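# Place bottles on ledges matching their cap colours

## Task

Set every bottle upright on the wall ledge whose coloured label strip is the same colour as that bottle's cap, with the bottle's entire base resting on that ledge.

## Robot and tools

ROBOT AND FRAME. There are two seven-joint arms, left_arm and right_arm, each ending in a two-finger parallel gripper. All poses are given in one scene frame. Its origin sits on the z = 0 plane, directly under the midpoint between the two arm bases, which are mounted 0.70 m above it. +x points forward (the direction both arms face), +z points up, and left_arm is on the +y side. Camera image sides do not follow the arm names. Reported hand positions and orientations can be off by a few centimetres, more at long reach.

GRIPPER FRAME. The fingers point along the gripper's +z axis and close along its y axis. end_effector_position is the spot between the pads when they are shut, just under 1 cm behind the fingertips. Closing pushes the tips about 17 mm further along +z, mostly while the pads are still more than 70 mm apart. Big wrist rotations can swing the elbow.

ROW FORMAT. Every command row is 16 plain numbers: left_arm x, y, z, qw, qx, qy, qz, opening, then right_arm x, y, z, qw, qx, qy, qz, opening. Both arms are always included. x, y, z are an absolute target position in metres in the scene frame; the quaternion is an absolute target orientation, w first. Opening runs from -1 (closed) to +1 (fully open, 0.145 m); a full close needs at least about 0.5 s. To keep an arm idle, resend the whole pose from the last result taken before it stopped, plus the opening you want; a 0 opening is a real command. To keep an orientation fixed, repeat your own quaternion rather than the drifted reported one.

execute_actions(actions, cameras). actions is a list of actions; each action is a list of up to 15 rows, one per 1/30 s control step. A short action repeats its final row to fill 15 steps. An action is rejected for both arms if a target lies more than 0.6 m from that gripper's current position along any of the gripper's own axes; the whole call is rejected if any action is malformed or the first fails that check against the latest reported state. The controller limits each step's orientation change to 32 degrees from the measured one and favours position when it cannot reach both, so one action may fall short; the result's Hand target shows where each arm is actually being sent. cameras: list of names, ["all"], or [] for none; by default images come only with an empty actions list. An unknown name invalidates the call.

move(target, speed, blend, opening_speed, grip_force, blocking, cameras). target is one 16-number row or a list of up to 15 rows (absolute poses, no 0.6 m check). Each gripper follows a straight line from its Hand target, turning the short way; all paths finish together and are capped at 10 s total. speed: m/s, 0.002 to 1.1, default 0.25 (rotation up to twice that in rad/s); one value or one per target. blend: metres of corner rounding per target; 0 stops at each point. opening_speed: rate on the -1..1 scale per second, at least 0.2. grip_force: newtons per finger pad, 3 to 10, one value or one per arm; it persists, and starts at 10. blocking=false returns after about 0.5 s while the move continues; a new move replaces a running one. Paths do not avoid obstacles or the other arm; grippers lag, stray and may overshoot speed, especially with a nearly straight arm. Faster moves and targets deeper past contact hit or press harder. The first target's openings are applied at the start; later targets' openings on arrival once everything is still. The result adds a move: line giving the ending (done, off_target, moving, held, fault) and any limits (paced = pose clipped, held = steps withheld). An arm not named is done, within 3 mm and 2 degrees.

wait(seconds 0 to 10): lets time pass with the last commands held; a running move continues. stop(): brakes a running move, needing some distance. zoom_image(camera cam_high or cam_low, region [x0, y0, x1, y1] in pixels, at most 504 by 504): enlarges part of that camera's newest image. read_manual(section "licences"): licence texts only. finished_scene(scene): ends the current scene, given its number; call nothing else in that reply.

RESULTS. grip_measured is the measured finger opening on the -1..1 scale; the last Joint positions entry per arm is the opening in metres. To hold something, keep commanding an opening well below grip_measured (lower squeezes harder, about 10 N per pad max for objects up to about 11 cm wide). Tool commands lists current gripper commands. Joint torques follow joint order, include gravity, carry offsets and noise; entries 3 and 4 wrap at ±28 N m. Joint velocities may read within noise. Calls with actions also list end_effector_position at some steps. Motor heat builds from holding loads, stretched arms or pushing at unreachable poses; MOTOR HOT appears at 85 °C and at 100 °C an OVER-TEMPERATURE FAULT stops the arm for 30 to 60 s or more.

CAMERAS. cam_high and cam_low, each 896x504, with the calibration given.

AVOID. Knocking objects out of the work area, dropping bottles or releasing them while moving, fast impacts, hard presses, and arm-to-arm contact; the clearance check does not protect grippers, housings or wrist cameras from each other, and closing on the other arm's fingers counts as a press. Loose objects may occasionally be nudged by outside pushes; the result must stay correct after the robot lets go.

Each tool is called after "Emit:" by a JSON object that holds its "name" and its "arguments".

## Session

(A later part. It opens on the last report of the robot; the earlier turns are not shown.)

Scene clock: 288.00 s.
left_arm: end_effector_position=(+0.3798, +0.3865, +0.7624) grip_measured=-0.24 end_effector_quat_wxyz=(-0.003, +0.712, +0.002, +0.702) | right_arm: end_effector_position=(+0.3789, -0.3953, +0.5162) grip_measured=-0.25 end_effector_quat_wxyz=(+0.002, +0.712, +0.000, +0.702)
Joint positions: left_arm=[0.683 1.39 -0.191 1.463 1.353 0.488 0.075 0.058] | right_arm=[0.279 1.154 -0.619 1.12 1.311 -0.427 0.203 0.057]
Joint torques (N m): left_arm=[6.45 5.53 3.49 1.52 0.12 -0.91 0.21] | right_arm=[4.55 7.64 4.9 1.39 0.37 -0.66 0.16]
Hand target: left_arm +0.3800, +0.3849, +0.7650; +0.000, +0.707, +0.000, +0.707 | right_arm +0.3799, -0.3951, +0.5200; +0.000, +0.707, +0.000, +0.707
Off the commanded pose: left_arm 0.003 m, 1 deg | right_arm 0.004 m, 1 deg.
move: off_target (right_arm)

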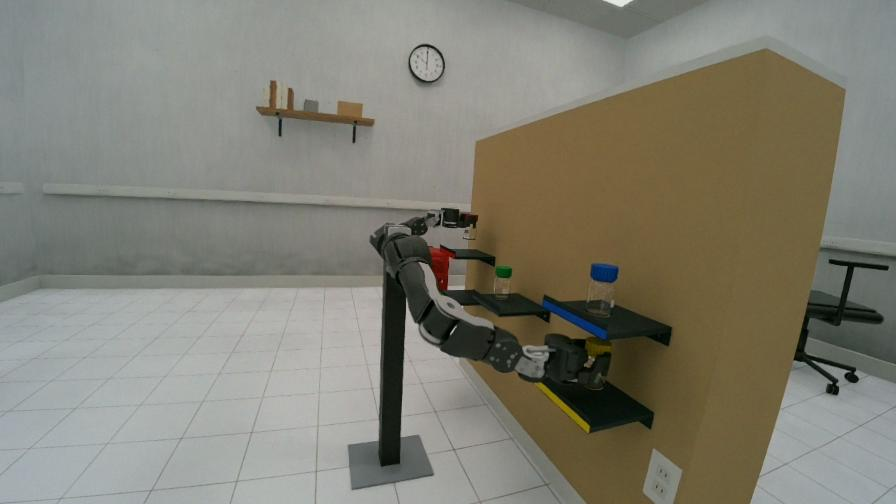

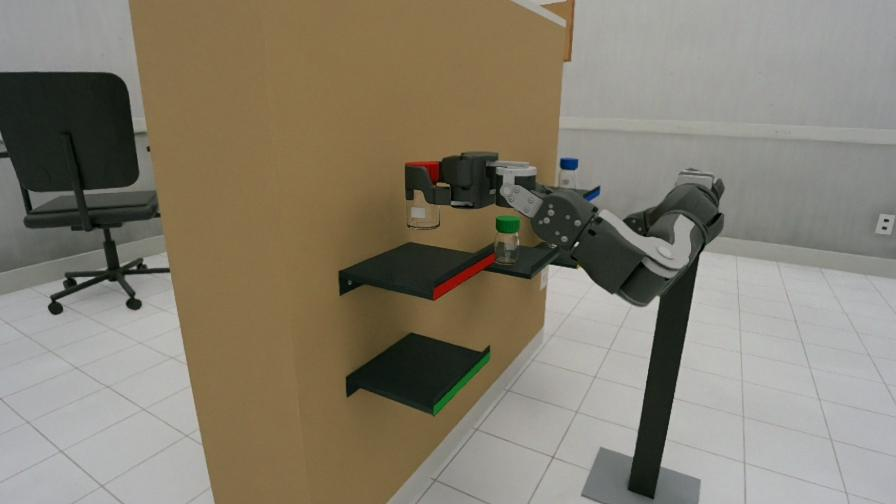

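Emit:
{"name": "move", "arguments": {"target": [[0.38,0.385,0.715,0,0.7071,0,0.7071,-0.6,0.38,-0.395,0.508,0,0.7071,0,0.7071,-0.6],[0.38,0.385,0.685,0,0.7071,0,0.7071,-0.6,0.38,-0.395,0.478,0,0.7071,0,0.7071,-0.6]], "speed": [0.1,0.03], "blend": [0.003,0], "cameras": ["all"]}}

Emit:
{"name": "zoom_image", "arguments": {"camera": "cam_high", "region": [470, 250, 690, 440]}}

Emit:
{"name": "zoom_image", "arguments": {"camera": "cam_low", "region": [320, 130, 600, 350]}}

Scene clock: 298.23 s.
left_arm: end_effector_position=(+0.3789, +0.3851, +0.7035) grip_measured=-0.24 end_effector_quat_wxyz=(-0.001, +0.684, -0.002, +0.730) | right_arm: end_effector_position=(+0.3822, -0.3982, +0.4936) grip_measured=-0.25 end_effector_quat_wxyz=(+0.006, +0.686, -0.001, +0.727)
Joint positions: left_arm=[0.055 1.451 0.057 1.515 1.444 0.04 0.064 0.058] | right_arm=[0.33 1.016 -0.639 0.925 1.276 -0.553 0.298 0.057]
Joint torques (N m): left_arm=[1.89 6.87 0.76 0.9 0.07 0.46 0.01] | right_arm=[2.15 5.76 0.18 0.61 0.11 0.61 0.03]
Hand target: left_arm +0.3795, +0.3849, +0.6851; +0.000, +0.707, +0.000, +0.707 | right_arm +0.3794, -0.3949, +0.4781; +0.000, +0.707, +0.000, +0.707
Off the commanded pose: left_arm 0.019 m, 4 deg | right_arm 0.016 m, 3 deg.
move: off_target (left_arm, right_arm)

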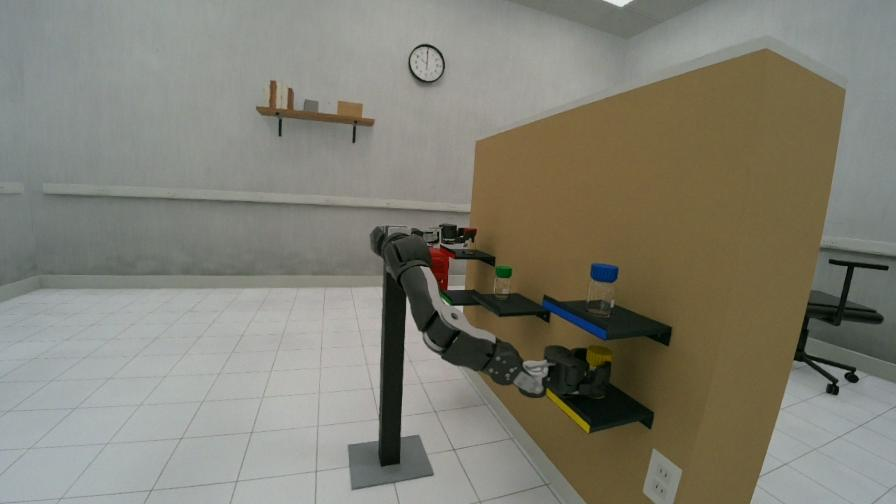

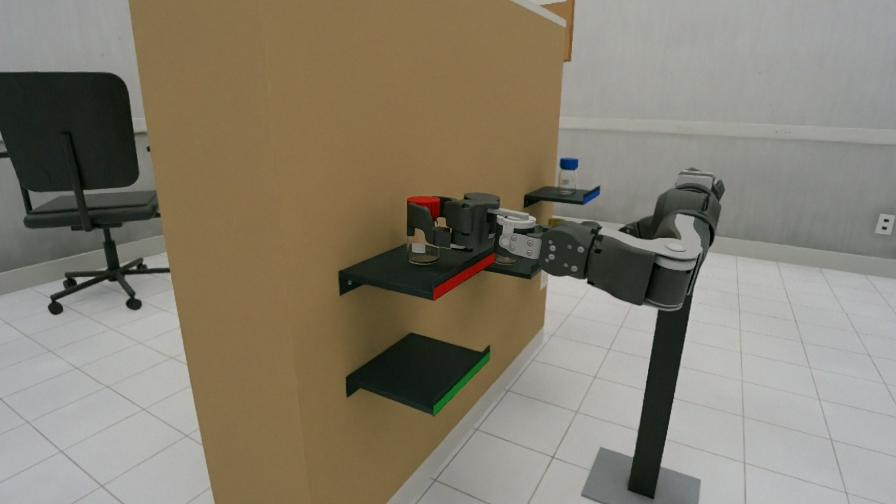

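Scaled by 2.291 from the camera's 896x504 image, which has a finer 1280x720 frame.

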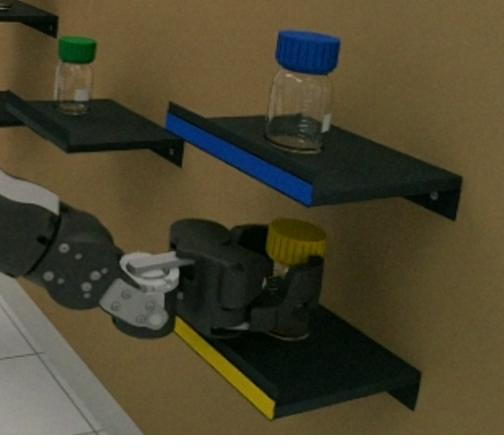

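Scaled by 1.800 from the camera's 896x504 image, which has a finer 1280x720 frame.

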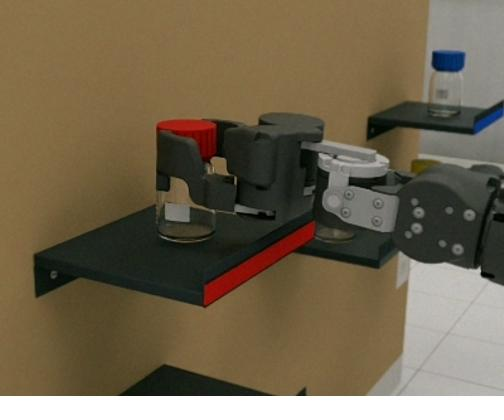

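Emit:
{"name": "move", "arguments": {"target": [[0.38,0.385,0.703,0,0.7071,0,0.7071,-0.6,0.38,-0.397,0.494,0,0.7071,0,0.7071,-0.6],[0.38,0.385,0.703,0,0.7071,0,0.7071,0.15,0.38,-0.397,0.494,0,0.7071,0,0.7071,0.15],[0.38,0.385,0.79,0,0.7071,0,0.7071,0.15,0.28,-0.39,0.50,0,0.7071,0,0.7071,0.15],[0.375,0.21,0.785,0,0.7071,0,0.7071,0.15,0.28,-0.39,0.50,0,0.7071,0,0.7071,0.15],[0.378,0.044,0.74,0,0.7071,0,0.7071,0.15,0.28,-0.39,0.50,0,0.7071,0,0.7071,0.15]], "speed": [0.06,0.1,0.1,0.15,0.17], "blend": [0,0,0.01,0.03,0], "opening_speed": 0.6, "cameras": ["all"]}}

Emit:
{"name": "zoom_image", "arguments": {"camera": "cam_high", "region": [470, 250, 690, 440]}}

Emit:
{"name": "zoom_image", "arguments": {"camera": "cam_low", "region": [360, 130, 640, 350]}}

Scene clock: 325.33 s.
left_arm: end_effector_position=(+0.3775, +0.0431, +0.7406) grip_measured=+0.15 end_effector_quat_wxyz=(+0.001, +0.706, -0.003, +0.708) | right_arm: end_effector_position=(+0.2795, -0.3894, +0.4990) grip_measured=+0.15 end_effector_quat_wxyz=(-0.002, +0.708, +0.000, +0.706)
Joint positions: left_arm=[1.109 0.25 -0.835 1.951 1.292 0.701 -1.422 0.087] | right_arm=[-0.663 1.314 -0.099 1.432 1.426 -0.784 0.16 0.087]
Joint torques (N m): left_arm=[8.14 -0.51 2.36 1.1 -0.34 -0.25 -0.02] | right_arm=[1.52 6.76 4.15 0.99 0.12 -0.44 -0.12]
Hand target: left_arm +0.3780, +0.0440, +0.7399; +0.000, +0.707, +0.000, +0.707 | right_arm +0.2800, -0.3899, +0.5000; +0.000, +0.707, +0.000, +0.707
Off the commanded pose: left_arm 0.001 m, 0 deg | right_arm 0.001 m, 0 deg.
joint sent to its limit (right arm) — joint 6 (wrist pitch), lower limit. The joint targets still meet the commanded pose.
move: done

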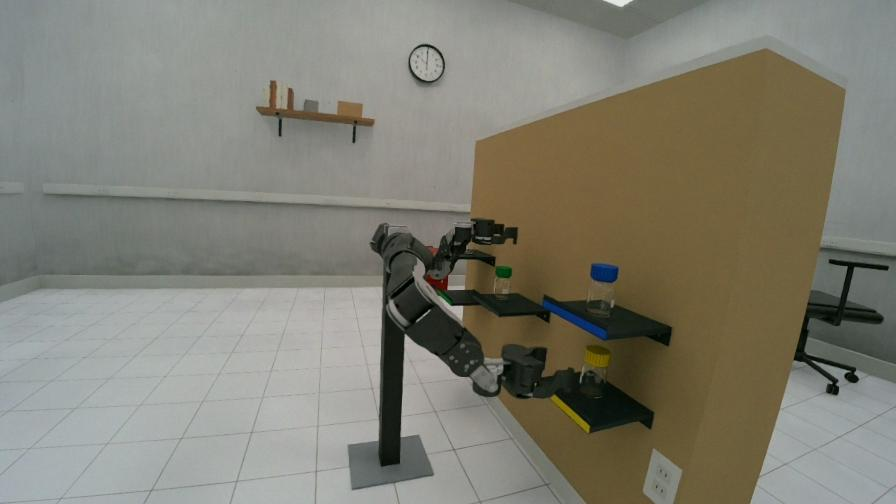

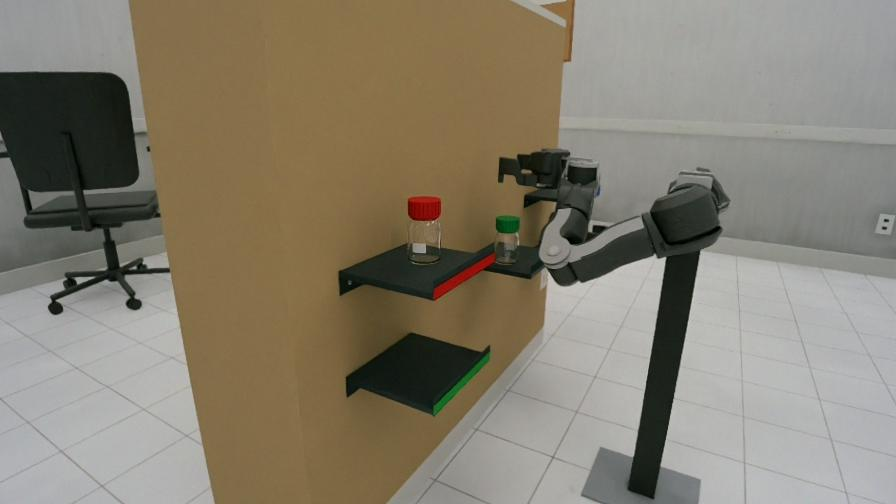

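Scaled by 2.291 from the camera's 896x504 image, which has a finer 1280x720 frame.

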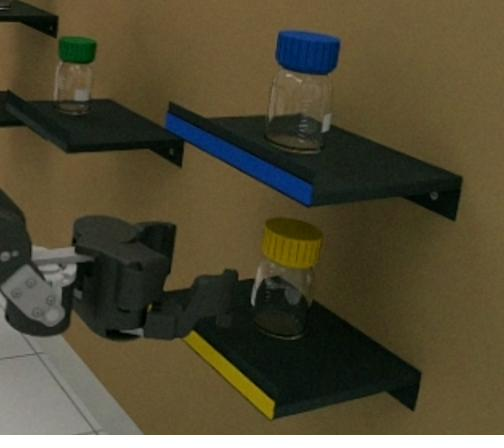

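Scaled by 1.800 from the camera's 896x504 image, which has a finer 1280x720 frame.

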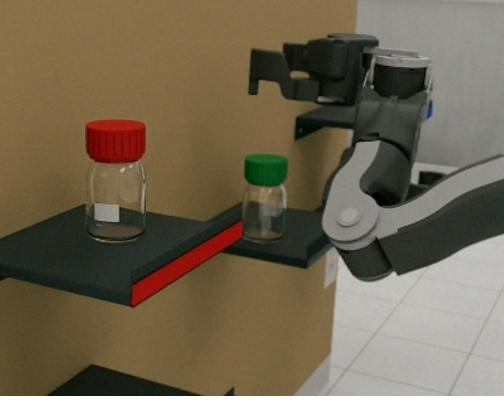

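Emit:
{"name": "move", "arguments": {"target": [[0.378,0.044,0.66,0,0.7071,0,0.7071,0.15,0.28,-0.39,0.50,0,0.7071,0,0.7071,0.15],[0.378,0.044,0.592,0,0.7071,0,0.7071,0.15,0.28,-0.39,0.50,0,0.7071,0,0.7071,0.15],[0.378,0.044,0.592,0,0.7071,0,0.7071,-0.6,0.28,-0.39,0.50,0,0.7071,0,0.7071,0.15],[0.378,0.05,0.665,0,0.7071,0,0.7071,-0.6,0.28,-0.39,0.50,0,0.7071,0,0.7071,0.15]], "speed": [0.15,0.08,0.1,0.1], "blend": [0.01,0,0,0], "opening_speed": 0.8, "cameras": ["cam_low"]}}

Scene clock: 355.97 s.
left_arm: end_effector_position=(+0.3785, +0.0495, +0.6643) grip_measured=-0.25 end_effector_quat_wxyz=(+0.002, +0.709, -0.001, +0.706) | right_arm: end_effector_position=(+0.2795, -0.3894, +0.4990) grip_measured=+0.15 end_effector_quat_wxyz=(-0.002, +0.708, +0.000, +0.706)
Joint positions: left_arm=[0.92 0.396 -1.013 1.972 1.084 0.437 -1.291 0.057] | right_arm=[-0.663 1.314 -0.099 1.432 1.426 -0.784 0.16 0.087]
Joint torques (N m): left_arm=[8.11 -0.3 2.28 2.99 -0.5 -0.24 -0.05] | right_arm=[1.46 6.74 4.18 1.06 0.13 -0.46 -0.14]
Hand target: left_arm +0.3780, +0.0501, +0.6651; +0.000, +0.707, +0.000, +0.707 | right_arm +0.2800, -0.3899, +0.5000; +0.000, +0.707, +0.000, +0.707
Off the commanded pose: left_arm 0.001 m, 0 deg | right_arm 0.001 m, 0 deg.
joint sent to its limit (right arm) — joint 6 (wrist pitch), lower limit. The joint targets still meet the commanded pose.
move: done
Images, in order (width x height): cam_low 896x504.

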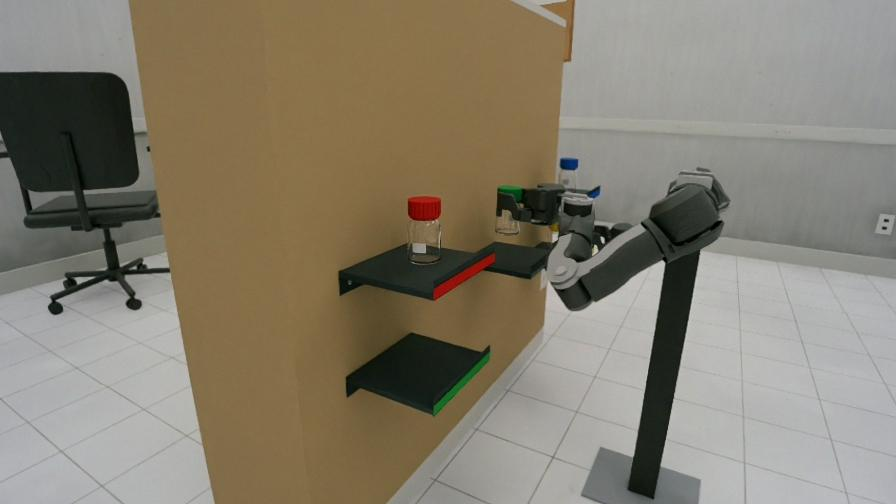

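Emit:
{"name": "move", "arguments": {"target": [[0.374,0.205,0.67,0,0.7071,0,0.7071,-0.6,0.28,-0.39,0.50,0,0.7071,0,0.7071,0.15],[0.375,0.205,0.54,0,0.7071,0,0.7071,-0.6,0.28,-0.39,0.50,0,0.7071,0,0.7071,0.15],[0.38,0.385,0.538,0,0.7071,0,0.7071,-0.6,0.28,-0.39,0.50,0,0.7071,0,0.7071,0.15],[0.38,0.385,0.523,0,0.7071,0,0.7071,-0.6,0.28,-0.39,0.50,0,0.7071,0,0.7071,0.15],[0.38,0.385,0.493,0,0.7071,0,0.7071,-0.6,0.28,-0.39,0.50,0,0.7071,0,0.7071,0.15]], "speed": [0.17,0.17,0.15,0.08,0.03], "blend": [0.02,0.015,0.005,0.003,0], "cameras": ["all"]}}

Emit:
{"name": "zoom_image", "arguments": {"camera": "cam_low", "region": [320, 200, 580, 420]}}

Scene clock: 374.07 s.
left_arm: end_effector_position=(+0.3813, +0.3882, +0.5046) grip_measured=-0.25 end_effector_quat_wxyz=(-0.005, +0.693, +0.001, +0.721) | right_arm: end_effector_position=(+0.2795, -0.3894, +0.4990) grip_measured=+0.15 end_effector_quat_wxyz=(-0.002, +0.708, +0.000, +0.706)
Joint positions: left_arm=[0.365 1.115 -0.79 1.061 1.352 -0.566 0.185 0.057] | right_arm=[-0.663 1.314 -0.099 1.432 1.426 -0.784 0.16 0.087]
Joint torques (N m): left_arm=[4.55 5.66 0.75 0.72 0.11 0.14 0.16] | right_arm=[1.6 6.66 4.07 1.02 0.13 -0.44 -0.15]
Hand target: left_arm +0.3797, +0.3849, +0.4931; +0.000, +0.707, +0.000, +0.707 | right_arm +0.2800, -0.3899, +0.5000; +0.000, +0.707, +0.000, +0.707
Off the commanded pose: left_arm 0.012 m, 2 deg | right_arm 0.001 m, 0 deg.
joint sent to its limit (right arm) — joint 6 (wrist pitch), lower limit. The joint targets still meet the commanded pose.
move: off_target (left_arm)

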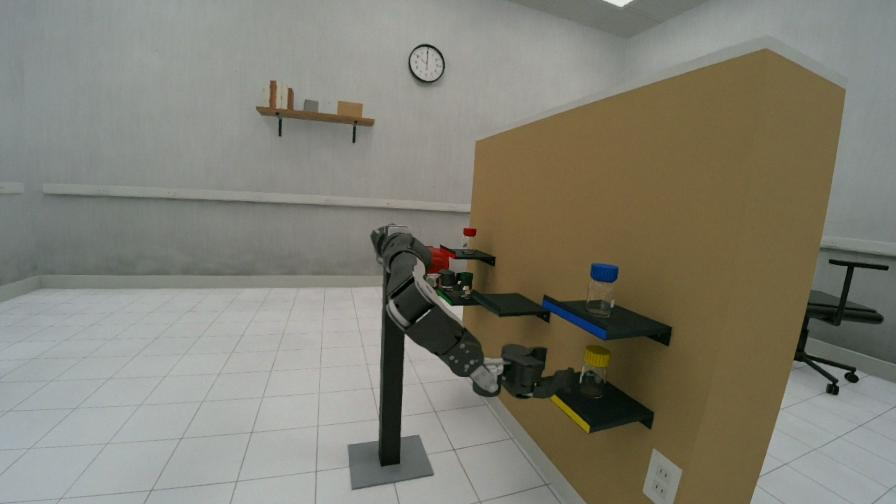

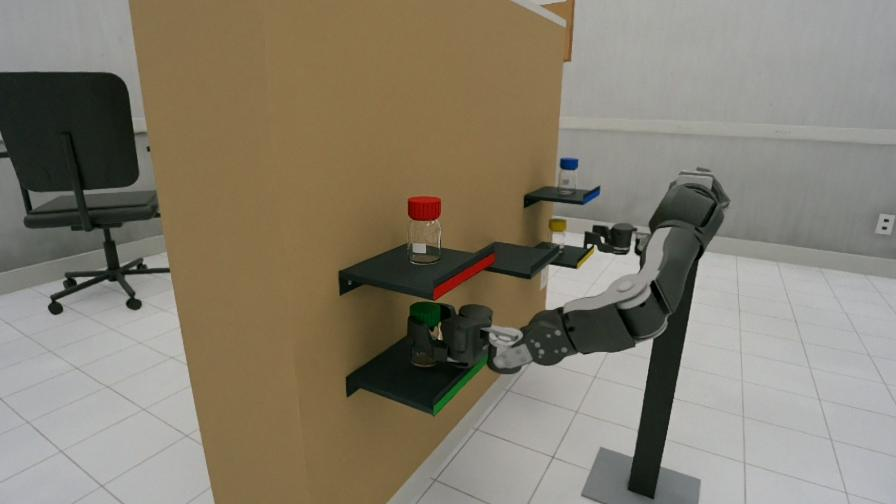

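Scaled by 1.938 from the camera's 896x504 image, which has a finer 1280x720 frame.

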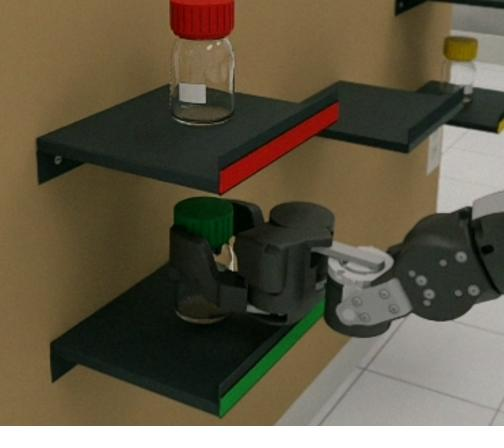

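Emit:
{"name": "move", "arguments": {"target": [[0.38,0.387,0.505,0,0.7071,0,0.7071,-0.6,0.28,-0.39,0.50,0,0.7071,0,0.7071,0.15],[0.38,0.387,0.505,0,0.7071,0,0.7071,0.15,0.28,-0.39,0.50,0,0.7071,0,0.7071,0.15],[0.27,0.38,0.512,0,0.7071,0,0.7071,0.15,0.28,-0.39,0.50,0,0.7071,0,0.7071,0.15]], "speed": [0.06,0.1,0.1], "opening_speed": 0.6, "cameras": ["all"]}}

Emit:
{"name": "zoom_image", "arguments": {"camera": "cam_low", "region": [320, 180, 580, 420]}}

Emit:
{"name": "zoom_image", "arguments": {"camera": "cam_high", "region": [430, 210, 690, 440]}}

Scene clock: 388.47 s.
left_arm: end_effector_position=(+0.2694, +0.3792, +0.5115) grip_measured=+0.15 end_effector_quat_wxyz=(+0.002, +0.707, -0.001, +0.707) | right_arm: end_effector_position=(+0.2795, -0.3894, +0.4990) grip_measured=+0.15 end_effector_quat_wxyz=(-0.002, +0.708, +0.000, +0.706)
Joint positions: left_arm=[-0.957 1.309 0.183 1.553 1.379 -0.782 0.096 0.087] | right_arm=[-0.663 1.314 -0.099 1.432 1.426 -0.784 0.16 0.087]
Joint torques (N m): left_arm=[2.1 5.13 2.8 1.13 0.14 -0.58 -0.04] | right_arm=[1.57 6.82 4.16 0.95 0.11 -0.44 -0.12]
Hand target: left_arm +0.2700, +0.3800, +0.5120; +0.000, +0.707, +0.000, +0.707 | right_arm +0.2800, -0.3899, +0.5000; +0.000, +0.707, +0.000, +0.707
Off the commanded pose: left_arm 0.001 m, 0 deg | right_arm 0.001 m, 0 deg.
joint sent to its limit (right arm) — joint 6 (wrist pitch), lower limit. The joint targets still meet the commanded pose.
move: done

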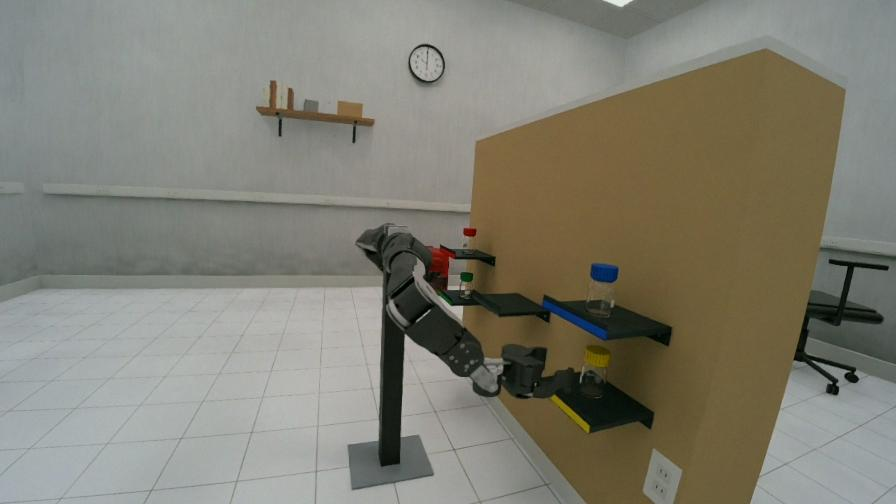

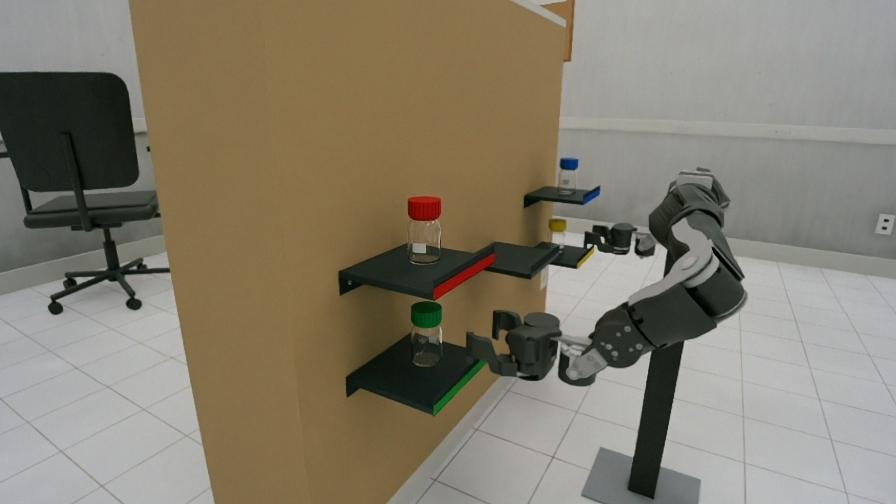

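Scaled by 1.938 from the camera's 896x504 image, which has a finer 1280x720 frame.

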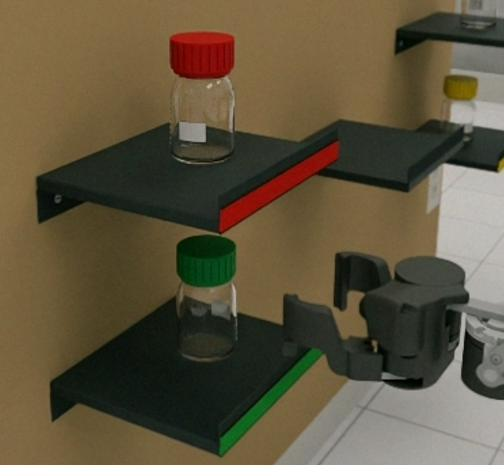

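Scaled by 1.938 from the camera's 896x504 image, which has a finer 1280x720 frame.

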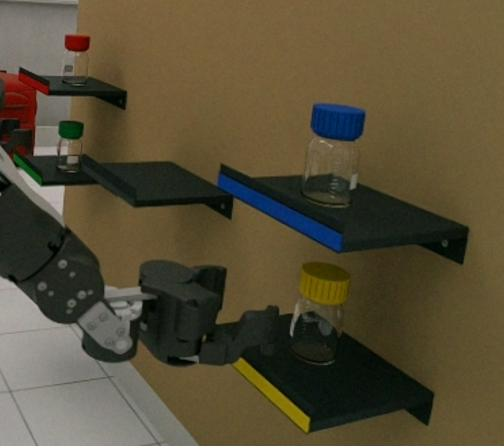

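All four bottles stand on their matching ledges, clear of both grippers.

Emit:
{"name": "finished_scene", "arguments": {"scene": 2}}

The scene is finished: the task was done.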